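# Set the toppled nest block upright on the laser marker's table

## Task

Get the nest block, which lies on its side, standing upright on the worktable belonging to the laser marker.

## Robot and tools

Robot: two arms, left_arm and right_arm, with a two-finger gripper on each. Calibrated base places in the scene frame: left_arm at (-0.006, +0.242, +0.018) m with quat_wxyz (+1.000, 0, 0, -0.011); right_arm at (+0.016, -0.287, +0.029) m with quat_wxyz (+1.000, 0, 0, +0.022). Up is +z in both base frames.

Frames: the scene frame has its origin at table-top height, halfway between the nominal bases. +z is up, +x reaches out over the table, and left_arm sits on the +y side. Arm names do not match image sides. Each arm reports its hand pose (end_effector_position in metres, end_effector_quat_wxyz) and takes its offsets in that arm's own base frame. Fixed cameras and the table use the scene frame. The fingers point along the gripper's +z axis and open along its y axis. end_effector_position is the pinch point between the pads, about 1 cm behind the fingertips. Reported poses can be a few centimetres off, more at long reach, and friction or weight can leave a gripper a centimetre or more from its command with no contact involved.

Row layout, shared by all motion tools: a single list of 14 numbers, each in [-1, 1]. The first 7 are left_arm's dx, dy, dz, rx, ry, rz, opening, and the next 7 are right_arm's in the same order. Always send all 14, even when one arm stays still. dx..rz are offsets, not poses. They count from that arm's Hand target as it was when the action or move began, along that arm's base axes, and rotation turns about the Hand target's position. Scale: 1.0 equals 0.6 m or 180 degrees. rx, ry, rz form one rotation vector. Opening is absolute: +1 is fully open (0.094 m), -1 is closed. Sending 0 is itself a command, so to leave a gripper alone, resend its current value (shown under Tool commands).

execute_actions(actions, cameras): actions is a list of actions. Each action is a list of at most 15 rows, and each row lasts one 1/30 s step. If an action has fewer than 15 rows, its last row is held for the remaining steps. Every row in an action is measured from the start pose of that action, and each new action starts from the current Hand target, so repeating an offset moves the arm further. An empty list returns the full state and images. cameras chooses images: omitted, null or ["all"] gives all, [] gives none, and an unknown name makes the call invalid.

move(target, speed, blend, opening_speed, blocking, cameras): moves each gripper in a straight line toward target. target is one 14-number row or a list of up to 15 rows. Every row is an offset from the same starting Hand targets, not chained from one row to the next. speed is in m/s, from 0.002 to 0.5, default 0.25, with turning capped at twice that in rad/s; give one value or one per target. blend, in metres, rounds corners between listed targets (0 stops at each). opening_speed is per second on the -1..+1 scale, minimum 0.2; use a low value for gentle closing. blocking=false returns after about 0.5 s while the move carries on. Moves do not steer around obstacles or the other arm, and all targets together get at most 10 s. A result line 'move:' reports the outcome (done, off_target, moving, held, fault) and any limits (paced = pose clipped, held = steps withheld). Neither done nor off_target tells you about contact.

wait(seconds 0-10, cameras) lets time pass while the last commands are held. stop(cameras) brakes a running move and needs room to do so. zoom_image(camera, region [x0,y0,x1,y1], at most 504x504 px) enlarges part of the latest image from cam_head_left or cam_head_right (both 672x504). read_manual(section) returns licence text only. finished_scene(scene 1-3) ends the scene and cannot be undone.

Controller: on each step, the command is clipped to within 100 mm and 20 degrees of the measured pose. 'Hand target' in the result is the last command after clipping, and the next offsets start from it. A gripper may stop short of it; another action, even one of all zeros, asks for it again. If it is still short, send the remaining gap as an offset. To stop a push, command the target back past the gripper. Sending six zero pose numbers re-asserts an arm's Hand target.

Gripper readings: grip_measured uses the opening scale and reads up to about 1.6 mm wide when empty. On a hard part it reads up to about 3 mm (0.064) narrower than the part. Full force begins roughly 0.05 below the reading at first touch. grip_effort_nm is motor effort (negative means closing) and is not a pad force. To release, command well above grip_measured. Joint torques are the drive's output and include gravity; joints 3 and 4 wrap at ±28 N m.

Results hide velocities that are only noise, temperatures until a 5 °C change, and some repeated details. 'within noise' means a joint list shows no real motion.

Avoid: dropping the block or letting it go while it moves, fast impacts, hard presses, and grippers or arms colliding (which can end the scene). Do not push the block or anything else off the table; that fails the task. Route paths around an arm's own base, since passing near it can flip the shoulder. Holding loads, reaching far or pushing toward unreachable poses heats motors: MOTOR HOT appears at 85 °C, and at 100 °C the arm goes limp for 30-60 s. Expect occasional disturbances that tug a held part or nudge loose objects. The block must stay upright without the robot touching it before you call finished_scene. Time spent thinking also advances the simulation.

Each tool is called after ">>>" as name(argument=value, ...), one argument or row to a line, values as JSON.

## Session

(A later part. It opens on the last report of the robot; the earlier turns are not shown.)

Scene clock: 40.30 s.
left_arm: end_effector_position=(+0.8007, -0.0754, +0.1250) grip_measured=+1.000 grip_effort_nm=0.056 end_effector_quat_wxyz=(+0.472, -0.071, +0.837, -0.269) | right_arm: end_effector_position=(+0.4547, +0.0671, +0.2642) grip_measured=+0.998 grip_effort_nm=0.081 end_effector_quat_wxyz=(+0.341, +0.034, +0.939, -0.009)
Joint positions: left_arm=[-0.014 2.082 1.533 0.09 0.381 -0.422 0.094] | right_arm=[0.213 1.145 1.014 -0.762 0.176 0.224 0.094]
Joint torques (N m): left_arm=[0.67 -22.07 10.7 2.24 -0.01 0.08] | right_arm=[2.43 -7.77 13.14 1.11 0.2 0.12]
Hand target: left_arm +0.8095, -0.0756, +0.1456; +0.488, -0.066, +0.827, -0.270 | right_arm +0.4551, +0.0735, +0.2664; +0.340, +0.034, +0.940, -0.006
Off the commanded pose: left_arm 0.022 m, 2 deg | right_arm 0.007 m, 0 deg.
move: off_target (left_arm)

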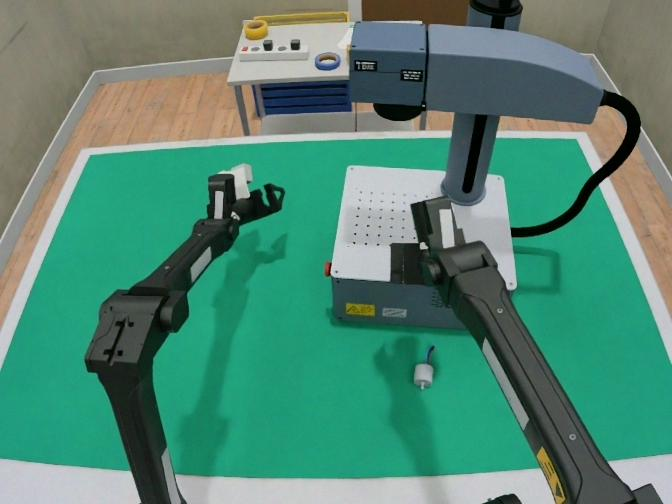

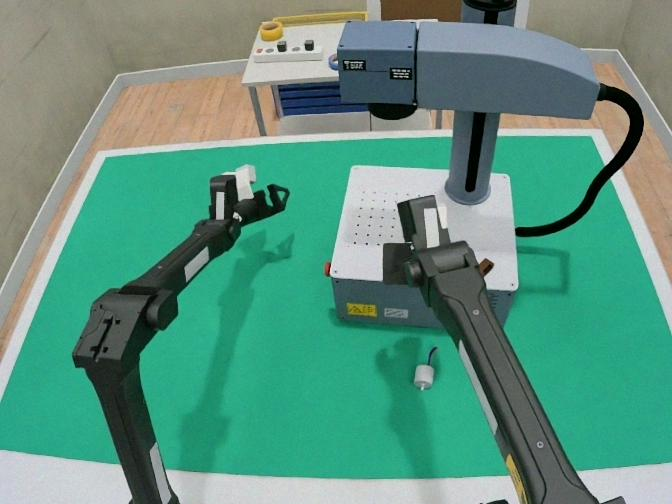

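>>> move(
  target=[
    [0,0,0,0,0,0,1,0.03,-0.008,0.06,0.02,0.255,0,1],
    [0,0,0,0,0,0,1,0.12,-0.008,0.03,0.02,0.255,0,1],
  ],
  speed=0.2,
)

>>> zoom_image(
  camera="cam_head_left",
  region=[340, 180, 480, 320],
)

Scene clock: 43.93 s.
left_arm: end_effector_position=(+0.8007, -0.0754, +0.1250) grip_measured=+1.000 grip_effort_nm=0.051 end_effector_quat_wxyz=(+0.472, -0.071, +0.837, -0.269) | right_arm: end_effector_position=(+0.4851, +0.0739, +0.2907) grip_measured=+0.998 grip_effort_nm=0.076 end_effector_quat_wxyz=(-0.025, +0.036, +0.999, +0.013)
Joint positions: left_arm=[-0.014 2.082 1.533 0.09 0.381 -0.422 0.094] | right_arm=[0.14 1.654 1.743 -1.704 -0.033 0.212 0.094]
Joint torques (N m): left_arm=[0.67 -22.07 10.69 2.26 -0.01 0.08] | right_arm=[-0.91 -6.01 20.14 -0.05 -0.3 -0.11]
Hand target: left_arm +0.8095, -0.0756, +0.1456; +0.488, -0.066, +0.827, -0.270 | right_arm +0.5270, +0.0687, +0.2844; -0.054, +0.040, +0.998, +0.010
Off the commanded pose: left_arm 0.022 m, 2 deg | right_arm 0.043 m, 3 deg.
joint sent to its limit (right arm) — joint 4 (wrist pitch), lower limit. The joint targets are off in position and orientation.
move: off_target (left_arm, right_arm)

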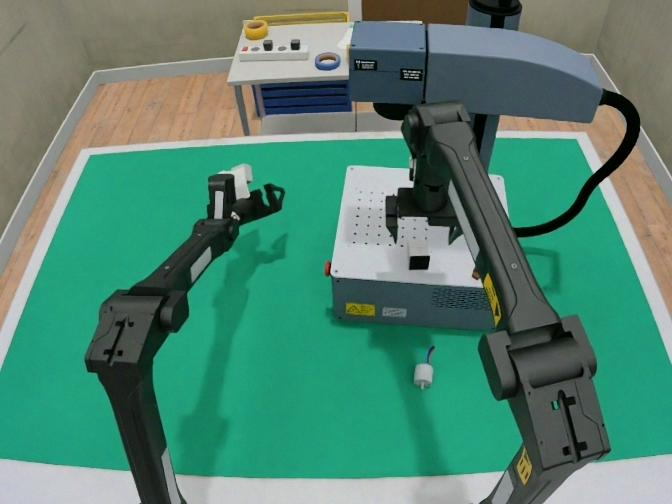

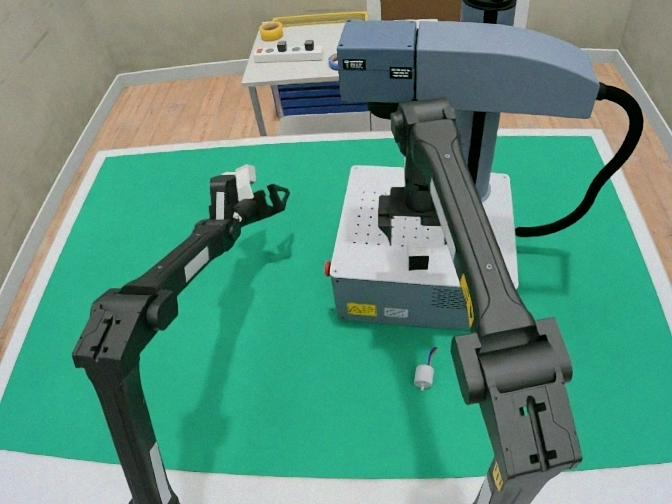

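Scaled by 3.600 from the camera's 672x504 image, which has a finer 960x720 frame.

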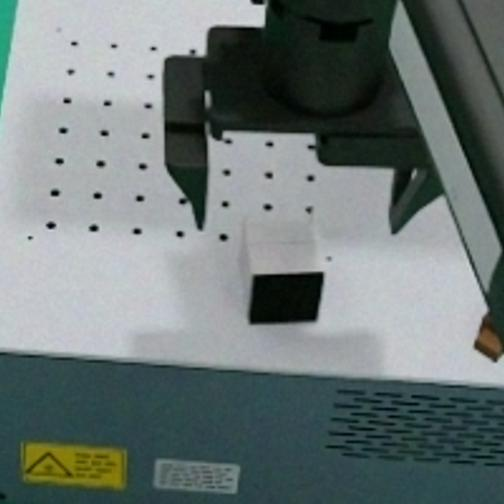

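>>> move(
  target=[0,0,0,0,0,0,1,0.003,-0.005,-0.138,0,0,0,1],
  speed=0.12,
)

>>> zoom_image(
  camera="cam_head_left",
  region=[340, 180, 480, 320],
)

Scene clock: 46.07 s.
left_arm: end_effector_position=(+0.8007, -0.0754, +0.1250) grip_measured=+1.000 grip_effort_nm=0.061 end_effector_quat_wxyz=(+0.472, -0.071, +0.837, -0.269) | right_arm: end_effector_position=(+0.5002, +0.0761, +0.2816) grip_measured=+0.998 grip_effort_nm=0.071 end_effector_quat_wxyz=(+0.011, +0.032, +0.999, +0.020)
Joint positions: left_arm=[-0.014 2.082 1.533 0.09 0.381 -0.422 0.094] | right_arm=[0.14 1.645 1.709 -1.606 -0.035 0.204 0.094]
Joint torques (N m): left_arm=[0.56 -22.12 10.67 2.25 -0.01 0.08] | right_arm=[-1.26 -2.55 8.8 1.46 -0.26 -0.14]
Hand target: left_arm +0.8095, -0.0756, +0.1456; +0.488, -0.066, +0.827, -0.270 | right_arm +0.5289, +0.0656, +0.2017; -0.054, +0.040, +0.998, +0.010
Off the commanded pose: left_arm 0.022 m, 2 deg | right_arm 0.086 m, 8 deg.
move: off_target (left_arm, right_arm)

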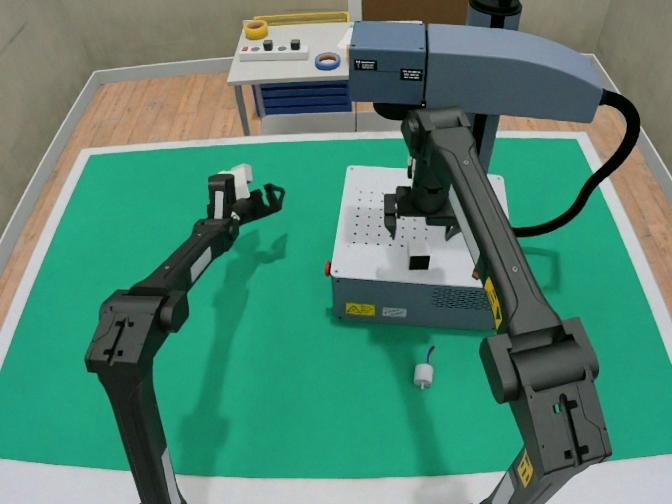

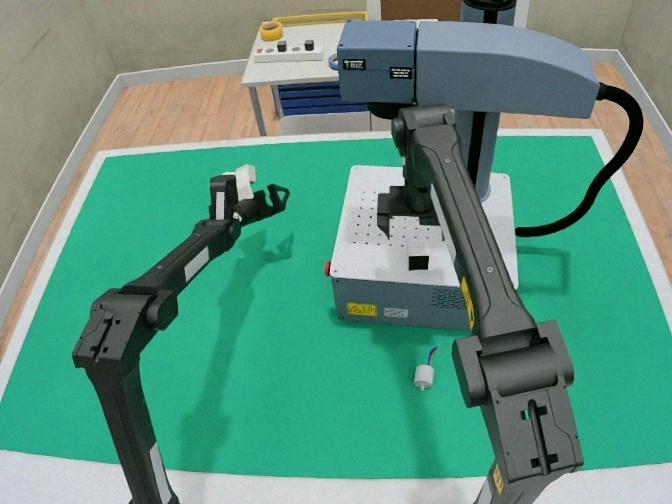

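Scaled by 3.600 from the camera's 672x504 image, which has a finer 960x720 frame.

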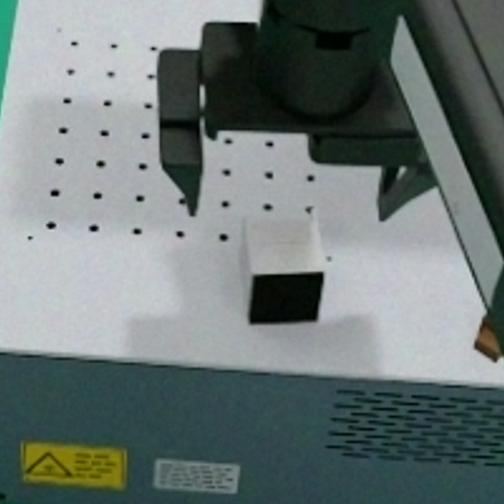

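>>> move(
  target=[
    [0,0,0,0,0,0,1,-0.13,0,0.13,-0.004,-0.055,0,1],
    [0,0,0,0,0,0,1,-0.11,0,0.0,-0.004,-0.055,0,1],
  ],
  speed=0.15,
)

>>> zoom_image(
  camera="cam_head_left",
  region=[340, 180, 480, 320],
)

Scene clock: 48.70 s.
left_arm: end_effector_position=(+0.8007, -0.0754, +0.1250) grip_measured=+1.000 grip_effort_nm=0.046 end_effector_quat_wxyz=(+0.472, -0.071, +0.837, -0.269) | right_arm: end_effector_position=(+0.4616, +0.0637, +0.2093) grip_measured=+0.998 grip_effort_nm=0.076 end_effector_quat_wxyz=(+0.036, +0.036, +0.999, +0.009)
Joint positions: left_arm=[-0.014 2.082 1.533 0.09 0.381 -0.422 0.094] | right_arm=[0.136 1.519 1.367 -1.344 -0.005 0.208 0.094]
Joint torques (N m): left_arm=[0.56 -22.07 10.67 2.25 -0.01 0.08] | right_arm=[0.91 -10.75 10.29 0.94 0.05 0.08]
Hand target: left_arm +0.8095, -0.0756, +0.1456; +0.488, -0.066, +0.827, -0.270 | right_arm +0.4628, +0.0657, +0.2016; +0.032, +0.039, +0.999, +0.007
Off the commanded pose: left_arm 0.022 m, 2 deg | right_arm 0.008 m, 1 deg.
move: off_target (left_arm)

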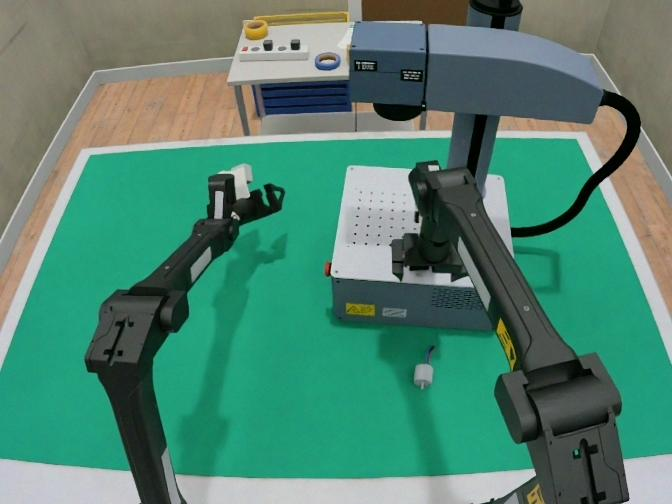

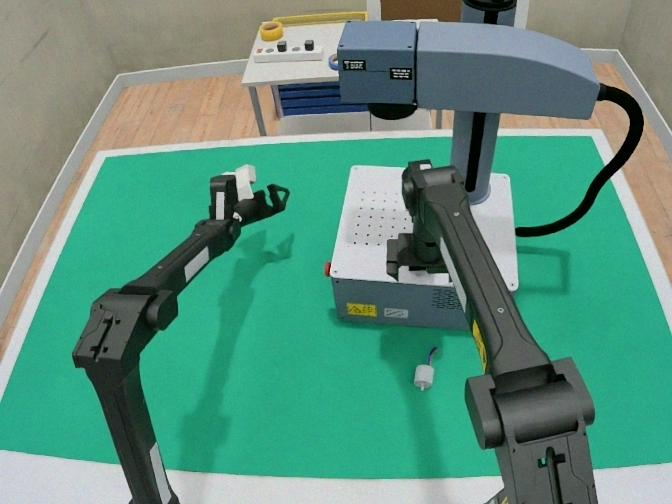

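Scaled by 3.600 from the camera's 672x504 image, which has a finer 960x720 frame.

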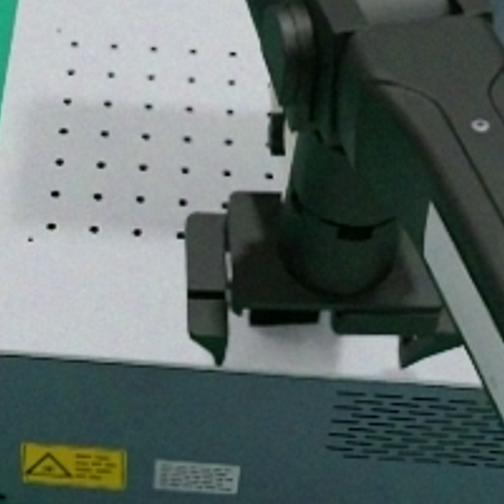

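>>> move(
  target=[0,0,0,0,0,0,1,0.118,0.0,-0.006,0.004,0.06,0,1],
  speed=0.12,
)

>>> zoom_image(
  camera="cam_head_left",
  region=[340, 180, 480, 320],
)

Scene clock: 50.93 s.
left_arm: end_effector_position=(+0.8007, -0.0754, +0.1250) grip_measured=+1.000 grip_effort_nm=0.056 end_effector_quat_wxyz=(+0.472, -0.071, +0.837, -0.269) | right_arm: end_effector_position=(+0.5177, +0.0707, +0.1897) grip_measured=+0.998 grip_effort_nm=0.081 end_effector_quat_wxyz=(-0.073, +0.039, +0.997, +0.004)
Joint positions: left_arm=[-0.014 2.082 1.533 0.09 0.381 -0.422 0.094] | right_arm=[0.126 1.813 1.685 -1.586 -0.033 0.202 0.094]
Joint torques (N m): left_arm=[0.62 -22.07 10.69 2.24 -0.01 0.09] | right_arm=[0.21 -15.56 15.41 -0.36 -0.35 -0.14]
Hand target: left_arm +0.8095, -0.0756, +0.1456; +0.488, -0.066, +0.827, -0.270 | right_arm +0.5336, +0.0656, +0.1981; -0.062, +0.040, +0.997, +0.009
Off the commanded pose: left_arm 0.022 m, 2 deg | right_arm 0.019 m, 1 deg.
move: off_target (left_arm, right_arm)

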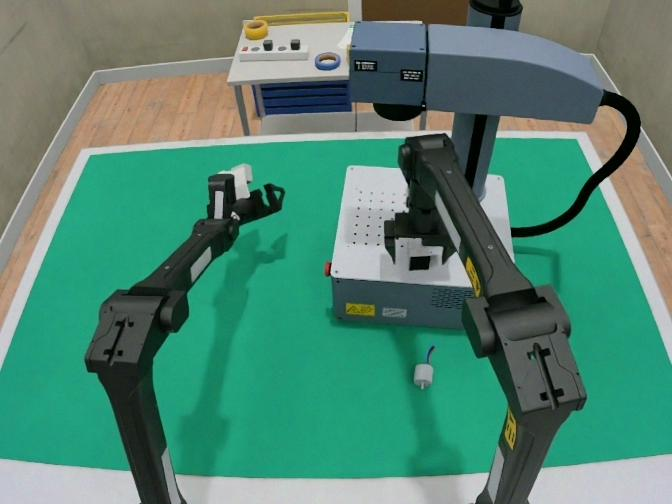

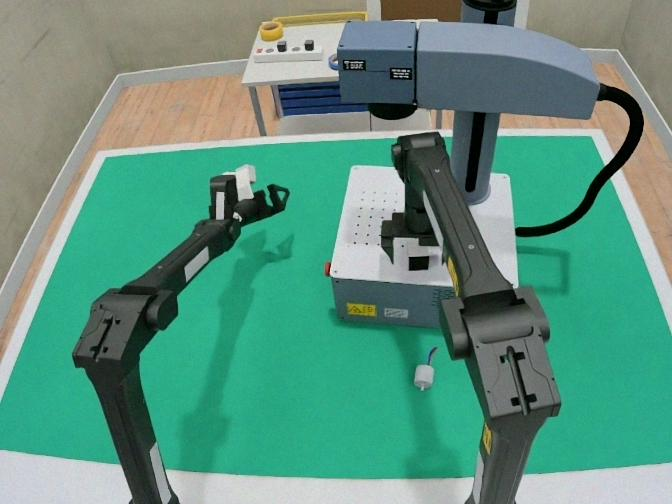

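Scaled by 3.600 from the camera's 672x504 image, which has a finer 960x720 frame.

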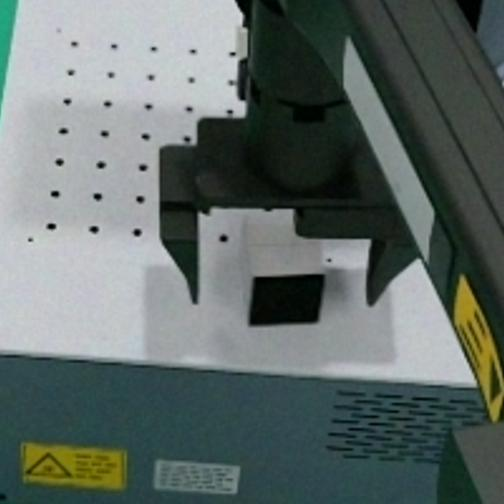

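>>> move(
  target=[0,0,0,0,0,0,1,0.017,-0.002,0.005,0,0,0,1],
  speed=0.08,
)

>>> zoom_image(
  camera="cam_head_left",
  region=[340, 180, 480, 320],
)

Scene clock: 52.70 s.
left_arm: end_effector_position=(+0.8007, -0.0754, +0.1250) grip_measured=+1.000 grip_effort_nm=0.056 end_effector_quat_wxyz=(+0.472, -0.071, +0.837, -0.269) | right_arm: end_effector_position=(+0.5276, +0.0701, +0.1940) grip_measured=+0.998 grip_effort_nm=0.081 end_effector_quat_wxyz=(-0.072, +0.039, +0.997, +0.005)
Joint positions: left_arm=[-0.014 2.082 1.533 0.09 0.381 -0.422 0.094] | right_arm=[0.122 1.837 1.73 -1.605 -0.033 0.198 0.094]
Joint torques (N m): left_arm=[0.62 -22.12 10.69 2.28 -0.01 0.07] | right_arm=[0.85 -15.15 15.41 -0.5 -0.3 -0.17]
Heat: left arm: hottest elbow 35 °C; right arm: hottest elbow 38 °C.
Hand target: left_arm +0.8095, -0.0756, +0.1456; +0.488, -0.066, +0.827, -0.270 | right_arm +0.5439, +0.0643, +0.2011; -0.062, +0.040, +0.997, +0.009
Off the commanded pose: left_arm 0.022 m, 2 deg | right_arm 0.019 m, 1 deg.
move: off_target (left_arm, right_arm)

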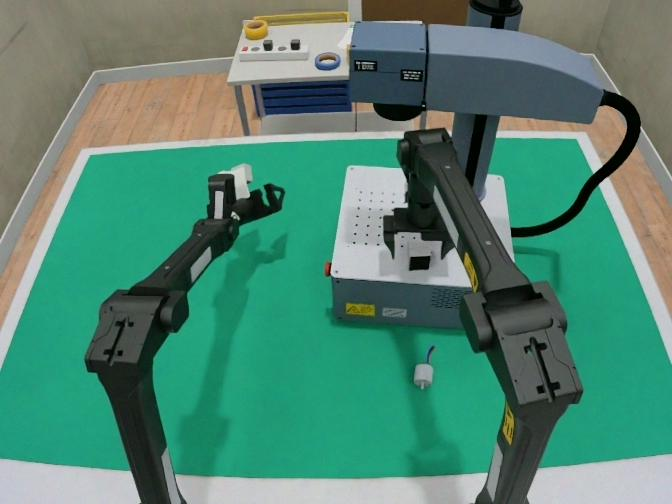

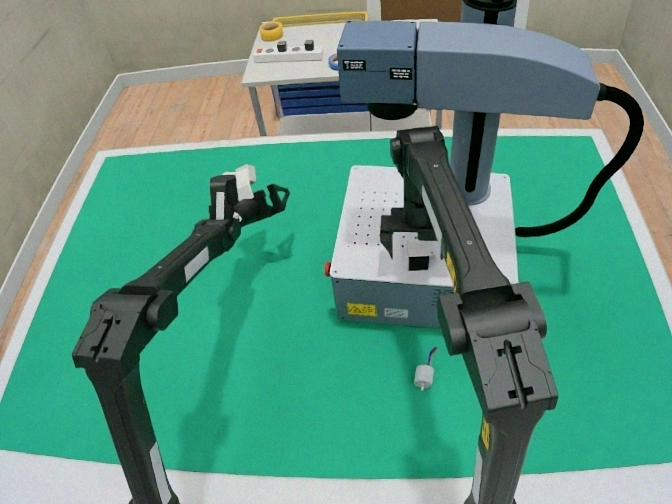

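Scaled by 3.600 from the camera's 672x504 image, which has a finer 960x720 frame.

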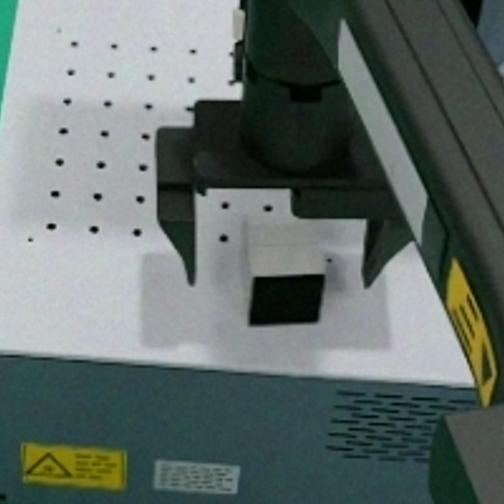

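>>> move(
  target=[0,0,0,0,0,0,1,0,0,0,0,0,0,-0.3],
  opening_speed=0.6,
)

>>> zoom_image(
  camera="cam_head_left",
  region=[340, 180, 480, 320],
)

Scene clock: 55.47 s.
left_arm: end_effector_position=(+0.8007, -0.0754, +0.1250) grip_measured=+1.000 grip_effort_nm=0.046 end_effector_quat_wxyz=(+0.472, -0.071, +0.837, -0.269) | right_arm: end_effector_position=(+0.5275, +0.0691, +0.1940) grip_measured=-0.158 grip_effort_nm=-1.033 end_effector_quat_wxyz=(-0.073, +0.039, +0.997, +0.005)
Joint positions: left_arm=[-0.014 2.082 1.533 0.09 0.381 -0.422 0.094] | right_arm=[0.12 1.837 1.731 -1.607 -0.033 0.197 0.04]
Joint torques (N m): left_arm=[0.67 -22.07 10.69 2.26 -0.02 0.08] | right_arm=[0.15 -15.62 15.3 -0.47 -0.32 -0.13]
Hand target: left_arm +0.8095, -0.0756, +0.1456; +0.488, -0.066, +0.827, -0.270 | right_arm +0.5438, +0.0644, +0.2010; -0.062, +0.040, +0.997, +0.009
Off the commanded pose: left_arm 0.022 m, 2 deg | right_arm 0.019 m, 1 deg.
move: off_target (left_arm, right_arm)

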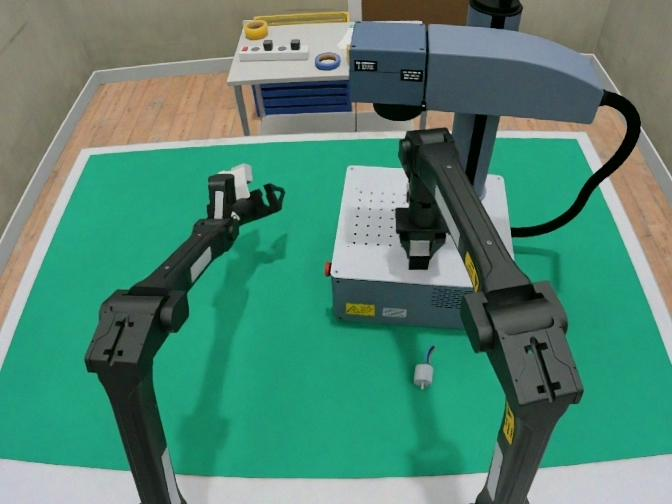

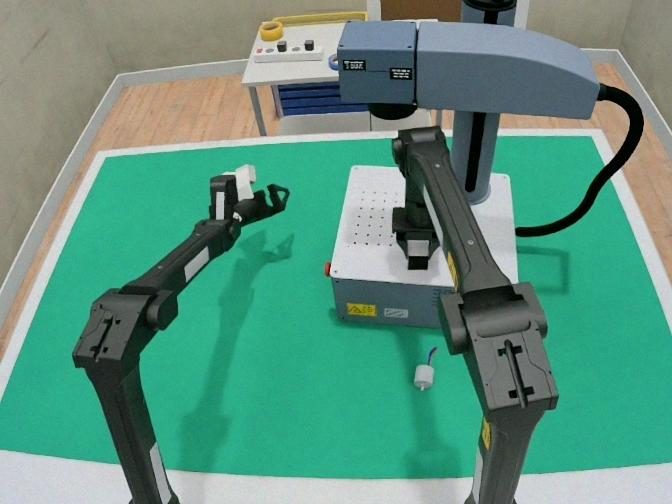

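Scaled by 3.600 from the camera's 672x504 image, which has a finer 960x720 frame.

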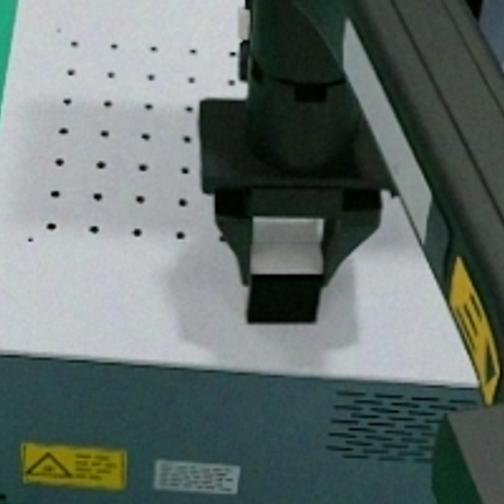

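>>> move(
  target=[
    [0,0,0,0,0,0,1,-0.03,0,0.05,0,0,0,-0.3],
    [0,0,0,0,0,0,1,-0.02,0,0.16,-0.0195,-0.249,0,-0.3],
    [0,0,0,0,0,0,1,0.02,0,0.12,-0.036,-0.46,0,-0.3],
  ],
  speed=0.25,
  blend=0.02,
)

>>> zoom_image(
  camera="cam_head_left",
  region=[340, 180, 480, 320],
)

>>> zoom_image(
  camera="cam_head_right",
  region=[340, 180, 480, 320],
)

Scene clock: 60.30 s.
left_arm: end_effector_position=(+0.8007, -0.0754, +0.1250) grip_measured=+1.000 grip_effort_nm=0.056 end_effector_quat_wxyz=(+0.472, -0.071, +0.837, -0.269) | right_arm: end_effector_position=(+0.5543, +0.0563, +0.2692) grip_measured=-0.159 grip_effort_nm=-1.057 end_effector_quat_wxyz=(+0.606, +0.036, +0.794, -0.019)
Joint positions: left_arm=[-0.014 2.082 1.533 0.09 0.381 -0.422 0.094] | right_arm=[0.177 1.3 0.814 0.211 0.244 0.082 0.04]
Joint torques (N m): left_arm=[0.62 -22.07 10.69 2.26 -0.01 0.08] | right_arm=[2.55 -9.11 11.41 3.02 0.11 -0.14]
Hand target: left_arm +0.8095, -0.0756, +0.1456; +0.488, -0.066, +0.827, -0.270 | right_arm +0.5559, +0.0644, +0.2731; +0.615, +0.027, +0.788, -0.018
Off the commanded pose: left_arm 0.022 m, 2 deg | right_arm 0.009 m, 2 deg.
move: off_target (left_arm); blend cut to 0.0173 m at target 1

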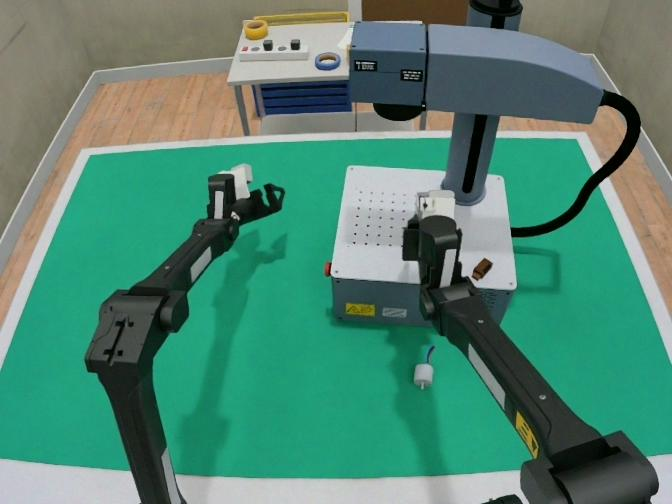

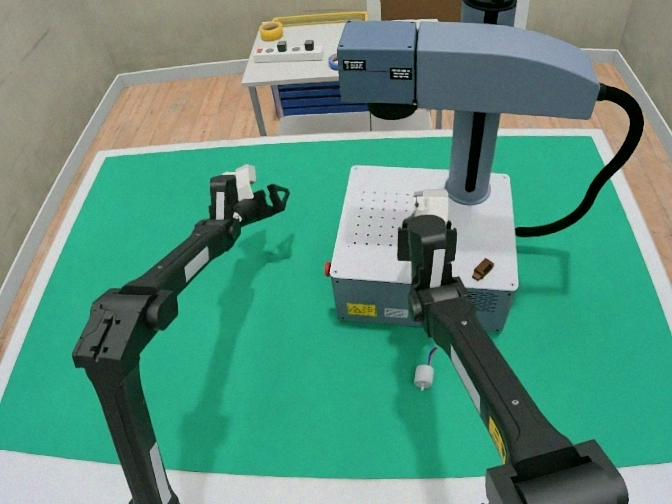

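Scaled by 3.600 from the camera's 672x504 image, which has a finer 960x720 frame.

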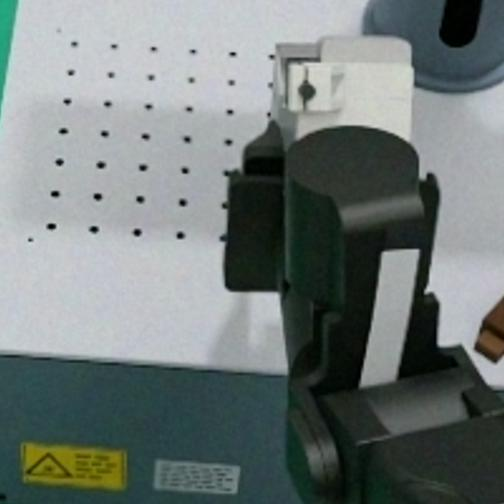

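Scaled by 3.600 from the camera's 672x504 image, which has a finer 960x720 frame.

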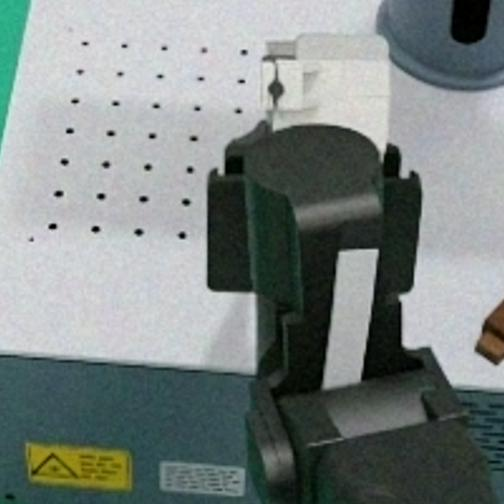

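>>> move(
  target=[0,0,0,0,0,0,1,-0.03,0.004,-0.108,0.001,0.014,0,-0.3],
  speed=0.15,
)

>>> zoom_image(
  camera="cam_head_left",
  region=[360, 190, 480, 310],
)

>>> zoom_image(
  camera="cam_head_right",
  region=[360, 190, 480, 310],
)

Scene clock: 62.27 s.
left_arm: end_effector_position=(+0.8007, -0.0754, +0.1250) grip_measured=+1.000 grip_effort_nm=0.051 end_effector_quat_wxyz=(+0.472, -0.071, +0.837, -0.269) | right_arm: end_effector_position=(+0.5354, +0.0588, +0.2003) grip_measured=-0.159 grip_effort_nm=-1.048 end_effector_quat_wxyz=(+0.585, +0.029, +0.810, -0.024)
Joint positions: left_arm=[-0.014 2.082 1.533 0.09 0.381 -0.422 0.094] | right_arm=[0.19 1.361 0.693 0.338 0.252 0.081 0.04]
Joint torques (N m): left_arm=[0.73 -22.01 10.7 2.26 -0.02 0.08] | right_arm=[2.32 -9.29 10.84 3.36 0.15 -0.05]
Hand target: left_arm +0.8095, -0.0756, +0.1456; +0.488, -0.066, +0.827, -0.270 | right_arm +0.5378, +0.0668, +0.2082; +0.597, +0.027, +0.801, -0.018
Off the commanded pose: left_arm 0.022 m, 2 deg | right_arm 0.012 m, 2 deg.
move: off_target (left_arm, right_arm)

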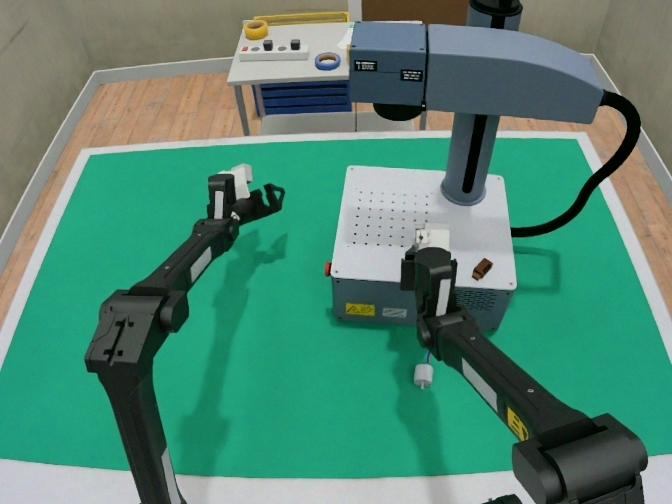

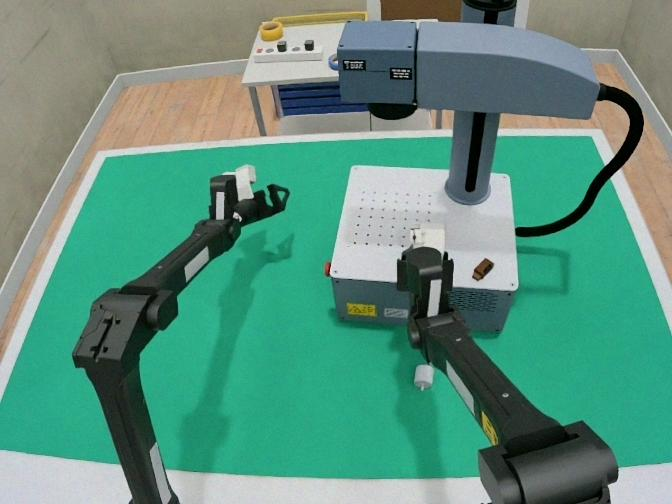

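Scaled by 4.200 from the camera's 672x504 image, which has a finer 960x720 frame.

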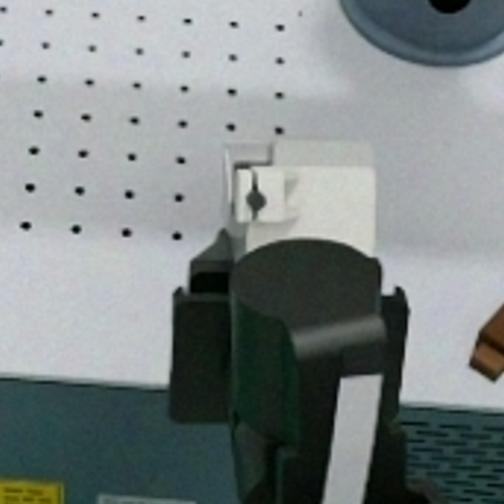

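Scaled by 4.200 from the camera's 672x504 image, which has a finer 960x720 frame.

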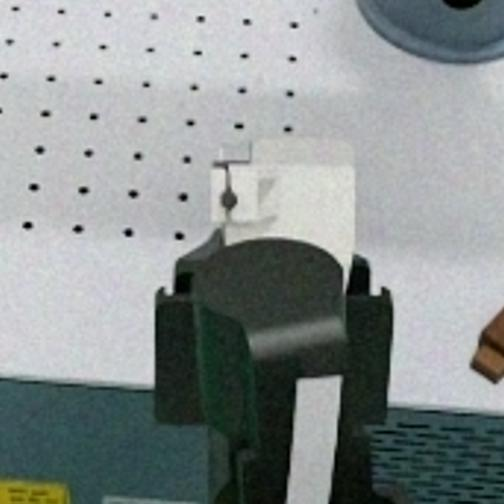

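>>> move(
  target=[0,0,0,0,0,0,1,0.005,0,-0.022,0,0,0,-0.3],
  speed=0.04,
  cameras=[],
)

Scene clock: 63.87 s.
left_arm: end_effector_position=(+0.8007, -0.0754, +0.1250) grip_measured=+1.000 grip_effort_nm=0.051 end_effector_quat_wxyz=(+0.472, -0.071, +0.837, -0.269) | right_arm: end_effector_position=(+0.5391, +0.0595, +0.1913) grip_measured=-0.159 grip_effort_nm=-1.053 end_effector_quat_wxyz=(+0.588, +0.030, +0.808, -0.023)
Joint positions: left_arm=[-0.014 2.082 1.533 0.09 0.381 -0.422 0.094] | right_arm=[0.19 1.393 0.687 0.384 0.252 0.081 0.04]
Joint torques (N m): left_arm=[0.73 -22.12 10.69 2.25 -0.02 0.08] | right_arm=[2.49 -8.94 10.28 3.48 0.04 -0.05]
Hand target: left_arm +0.8095, -0.0756, +0.1456; +0.488, -0.066, +0.827, -0.270 | right_arm +0.5407, +0.0668, +0.1950; +0.597, +0.027, +0.801, -0.018
Off the commanded pose: left_arm 0.022 m, 2 deg | right_arm 0.008 m, 1 deg.
move: off_target (left_arm)

>>> move(
  target=[0,0,0,0,0,0,1,0,0,-0.017,0,0,0,-0.3],
  speed=0.03,
)

>>> zoom_image(
  camera="cam_head_left",
  region=[360, 190, 480, 310],
)

Scene clock: 65.23 s.
left_arm: end_effector_position=(+0.8007, -0.0754, +0.1250) grip_measured=+1.000 grip_effort_nm=0.046 end_effector_quat_wxyz=(+0.472, -0.071, +0.837, -0.269) | right_arm: end_effector_position=(+0.5394, +0.0595, +0.1814) grip_measured=-0.159 grip_effort_nm=-1.048 end_effector_quat_wxyz=(+0.589, +0.030, +0.807, -0.023)
Joint positions: left_arm=[-0.014 2.082 1.533 0.09 0.381 -0.422 0.094] | right_arm=[0.19 1.416 0.676 0.419 0.252 0.081 0.04]
Joint torques (N m): left_arm=[0.56 -22.12 10.7 2.25 -0.02 0.09] | right_arm=[1.79 -8.59 9.78 3.21 0.05 -0.08]
Hand target: left_arm +0.8095, -0.0756, +0.1456; +0.488, -0.066, +0.827, -0.270 | right_arm +0.5408, +0.0668, +0.1848; +0.597, +0.027, +0.801, -0.018
Off the commanded pose: left_arm 0.022 m, 2 deg | right_arm 0.008 m, 1 deg.
move: off_target (left_arm)

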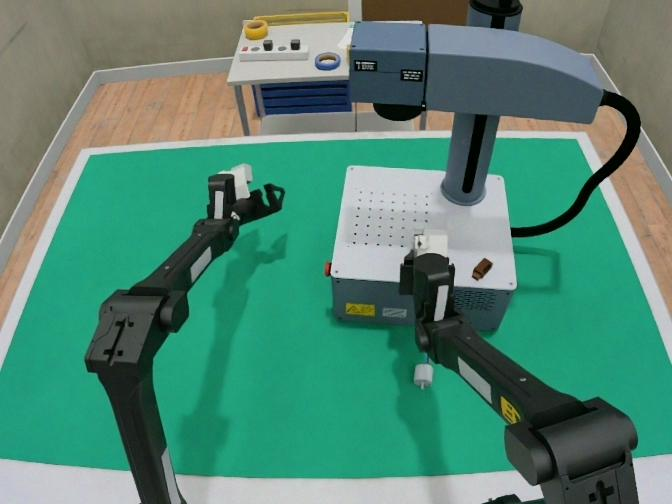

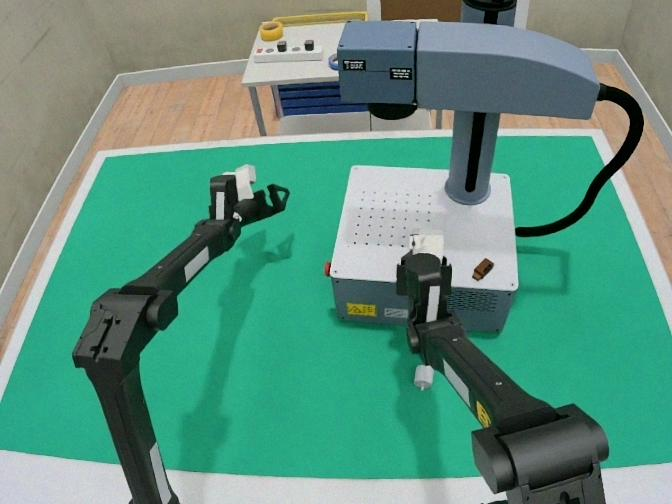

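Scaled by 4.200 from the camera's 672x504 image, which has a finer 960x720 frame.

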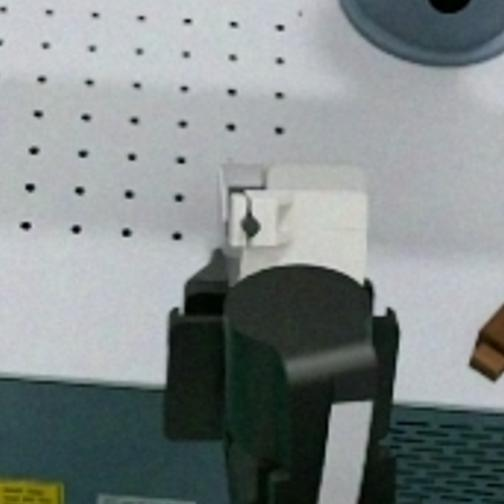

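>>> move(
  target=[0,0,0,0,0,0,1,0,0,-0.013,0,0,0,-0.3],
  speed=0.03,
  cameras=[],
)

Scene clock: 66.73 s.
left_arm: end_effector_position=(+0.8007, -0.0754, +0.1250) grip_measured=+1.000 grip_effort_nm=0.051 end_effector_quat_wxyz=(+0.472, -0.071, +0.837, -0.269) | right_arm: end_effector_position=(+0.5404, +0.0597, +0.1775) grip_measured=-0.159 grip_effort_nm=-1.053 end_effector_quat_wxyz=(+0.592, +0.030, +0.805, -0.022)
Joint positions: left_arm=[-0.014 2.082 1.533 0.09 0.381 -0.422 0.094] | right_arm=[0.19 1.431 0.671 0.448 0.252 0.081 0.04]
Joint torques (N m): left_arm=[0.62 -22.01 10.7 2.24 -0.01 0.07] | right_arm=[2.2 -10.17 9.32 3.14 0.06 -0.02]
Hand target: left_arm +0.8095, -0.0756, +0.1456; +0.488, -0.066, +0.827, -0.270 | right_arm +0.5409, +0.0668, +0.1772; +0.598, +0.027, +0.801, -0.018
Off the commanded pose: left_arm 0.022 m, 2 deg | right_arm 0.007 m, 1 deg.
move: off_target (left_arm)

>>> move(
  target=[0,0,0,0,0,0,1,0,0,-0.01,0,0,0,-0.3],
  speed=0.03,
  cameras=[],
)

Scene clock: 68.10 s.
left_arm: end_effector_position=(+0.8007, -0.0754, +0.1250) grip_measured=+1.000 grip_effort_nm=0.061 end_effector_quat_wxyz=(+0.472, -0.071, +0.837, -0.269) | right_arm: end_effector_position=(+0.5412, +0.0599, +0.1764) grip_measured=-0.159 grip_effort_nm=-1.043 end_effector_quat_wxyz=(+0.597, +0.031, +0.801, -0.021)
Joint positions: left_arm=[-0.014 2.082 1.533 0.09 0.381 -0.422 0.094] | right_arm=[0.19 1.44 0.666 0.474 0.252 0.081 0.04]
Joint torques (N m): left_arm=[0.62 -22.07 10.7 2.26 -0.01 0.07] | right_arm=[2.14 -8.64 9.33 2.78 0.03 -0.1]
Hand target: left_arm +0.8095, -0.0756, +0.1456; +0.488, -0.066, +0.827, -0.270 | right_arm +0.5408, +0.0668, +0.1710; +0.597, +0.027, +0.801, -0.018
Off the commanded pose: left_arm 0.022 m, 2 deg | right_arm 0.009 m, 1 deg.
move: off_target (left_arm)

>>> move(
  target=[0,0,0,0,0,0,1,0,0,0.01,0,0,0,0.1],
  opening_speed=0.2,
  speed=0.03,
)

>>> zoom_image(
  camera="cam_head_left",
  region=[360, 190, 480, 310],
)

>>> zoom_image(
  camera="cam_head_right",
  region=[360, 190, 480, 310],
)

Scene clock: 71.03 s.
left_arm: end_effector_position=(+0.8007, -0.0754, +0.1250) grip_measured=+1.000 grip_effort_nm=0.051 end_effector_quat_wxyz=(+0.472, -0.071, +0.837, -0.269) | right_arm: end_effector_position=(+0.5411, +0.0597, +0.1764) grip_measured=+0.097 grip_effort_nm=0.081 end_effector_quat_wxyz=(+0.597, +0.031, +0.801, -0.021)
Joint positions: left_arm=[-0.014 2.082 1.533 0.09 0.381 -0.422 0.094] | right_arm=[0.19 1.44 0.666 0.475 0.253 0.081 0.052]
Joint torques (N m): left_arm=[0.62 -22.12 10.69 2.25 -0.01 0.08] | right_arm=[2.43 -9.93 9.63 2.09 0.03 -0.03]
Hand target: left_arm +0.8095, -0.0756, +0.1456; +0.488, -0.066, +0.827, -0.270 | right_arm +0.5408, +0.0668, +0.1770; +0.597, +0.027, +0.801, -0.018
Off the commanded pose: left_arm 0.022 m, 2 deg | right_arm 0.007 m, 1 deg.
move: off_target (left_arm)

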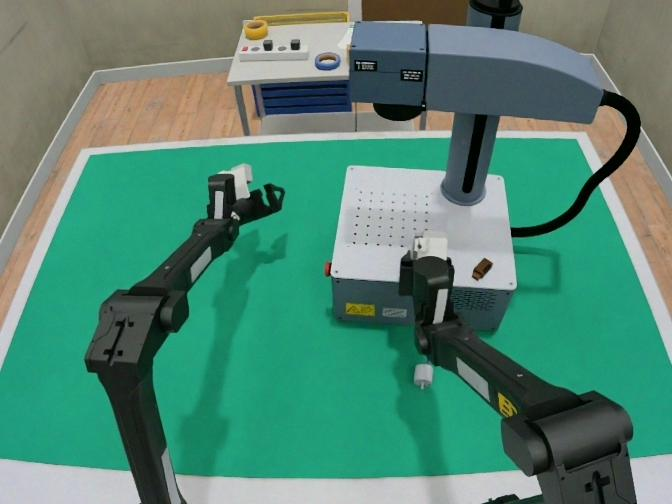

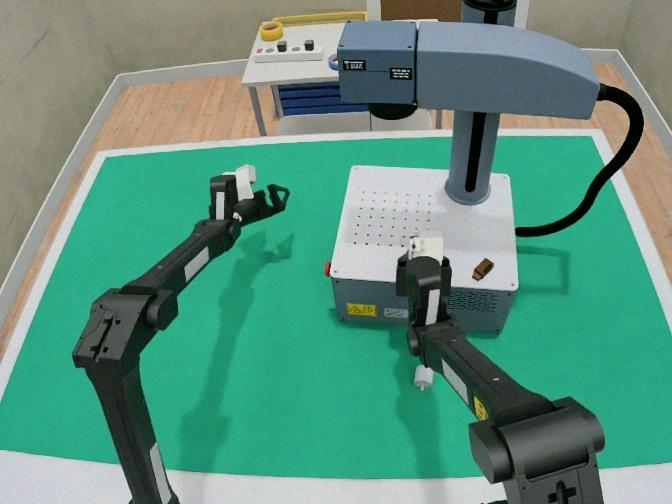

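Scaled by 4.200 from the camera's 672x504 image, which has a finer 960x720 frame.

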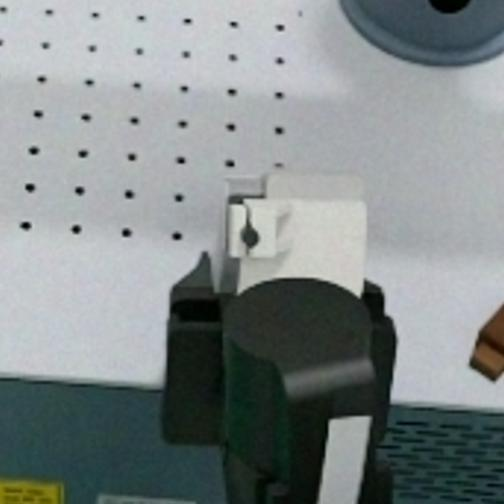

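Scaled by 4.200 from the camera's 672x504 image, which has a finer 960x720 frame.

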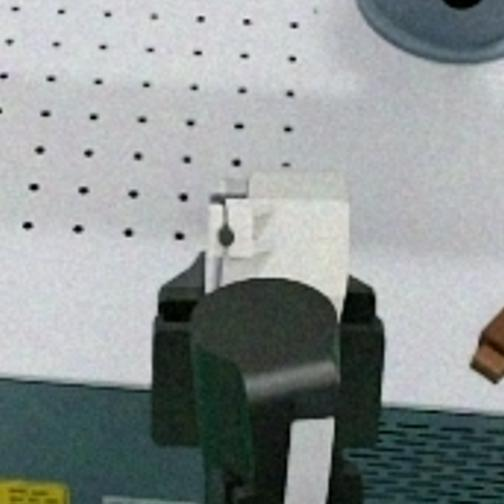

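>>> move(
  target=[
    [0,0,0,0,0,0,1,0,0,0.003,0,0,0,0.8],
    [0,0,0,0,0,0,1,-0.08,0.006,0.03,0,0,0,0.8],
    [0,0,0,0,0,0,1,-0.25,0.02,0.14,0,0,0,0.8],
  ],
  opening_speed=0.5,
  speed=0.12,
)

>>> zoom_image(
  camera="cam_head_left",
  region=[360, 190, 480, 310],
)

>>> zoom_image(
  camera="cam_head_right",
  region=[360, 190, 480, 310],
)

Scene clock: 75.87 s.
left_arm: end_effector_position=(+0.8007, -0.0754, +0.1250) grip_measured=+1.000 grip_effort_nm=0.056 end_effector_quat_wxyz=(+0.472, -0.071, +0.837, -0.269) | right_arm: end_effector_position=(+0.3948, +0.0746, +0.2672) grip_measured=+0.798 grip_effort_nm=0.081 end_effector_quat_wxyz=(+0.603, +0.028, +0.797, -0.022)
Joint positions: left_arm=[-0.014 2.082 1.533 0.09 0.381 -0.422 0.094] | right_arm=[0.362 0.813 0.505 0.005 0.417 0.124 0.084]
Joint torques (N m): left_arm=[0.62 -22.12 10.7 2.29 -0.01 0.08] | right_arm=[2.37 -2.84 11.47 1.66 0.17 0]
Hand target: left_arm +0.8095, -0.0756, +0.1456; +0.488, -0.066, +0.827, -0.270 | right_arm +0.3908, +0.0788, +0.2612; +0.597, +0.027, +0.801, -0.018
Off the commanded pose: left_arm 0.022 m, 2 deg | right_arm 0.009 m, 1 deg.
move: off_target (left_arm)

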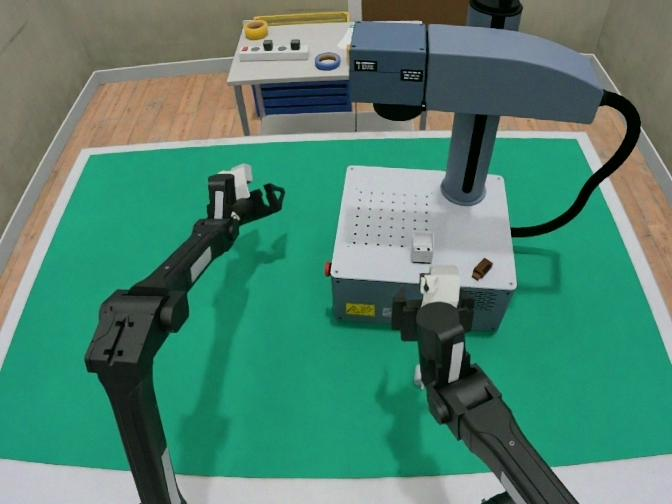

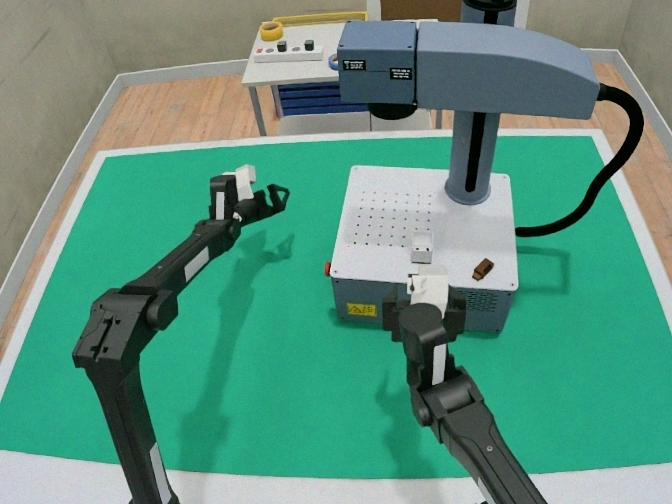

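Scaled by 4.200 from the camera's 672x504 image, which has a finer 960x720 frame.

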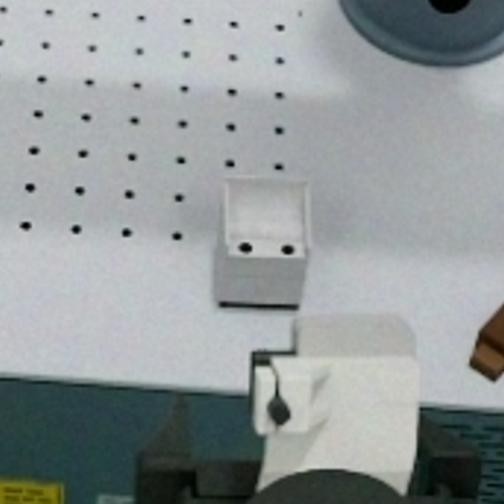

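Scaled by 4.200 from the camera's 672x504 image, which has a finer 960x720 frame.

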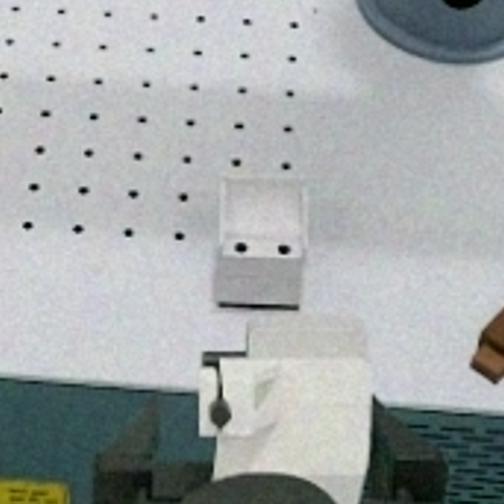

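Upright and stable.

>>> finished_scene(
  scene=3,
)

The scene is finished: the task was done.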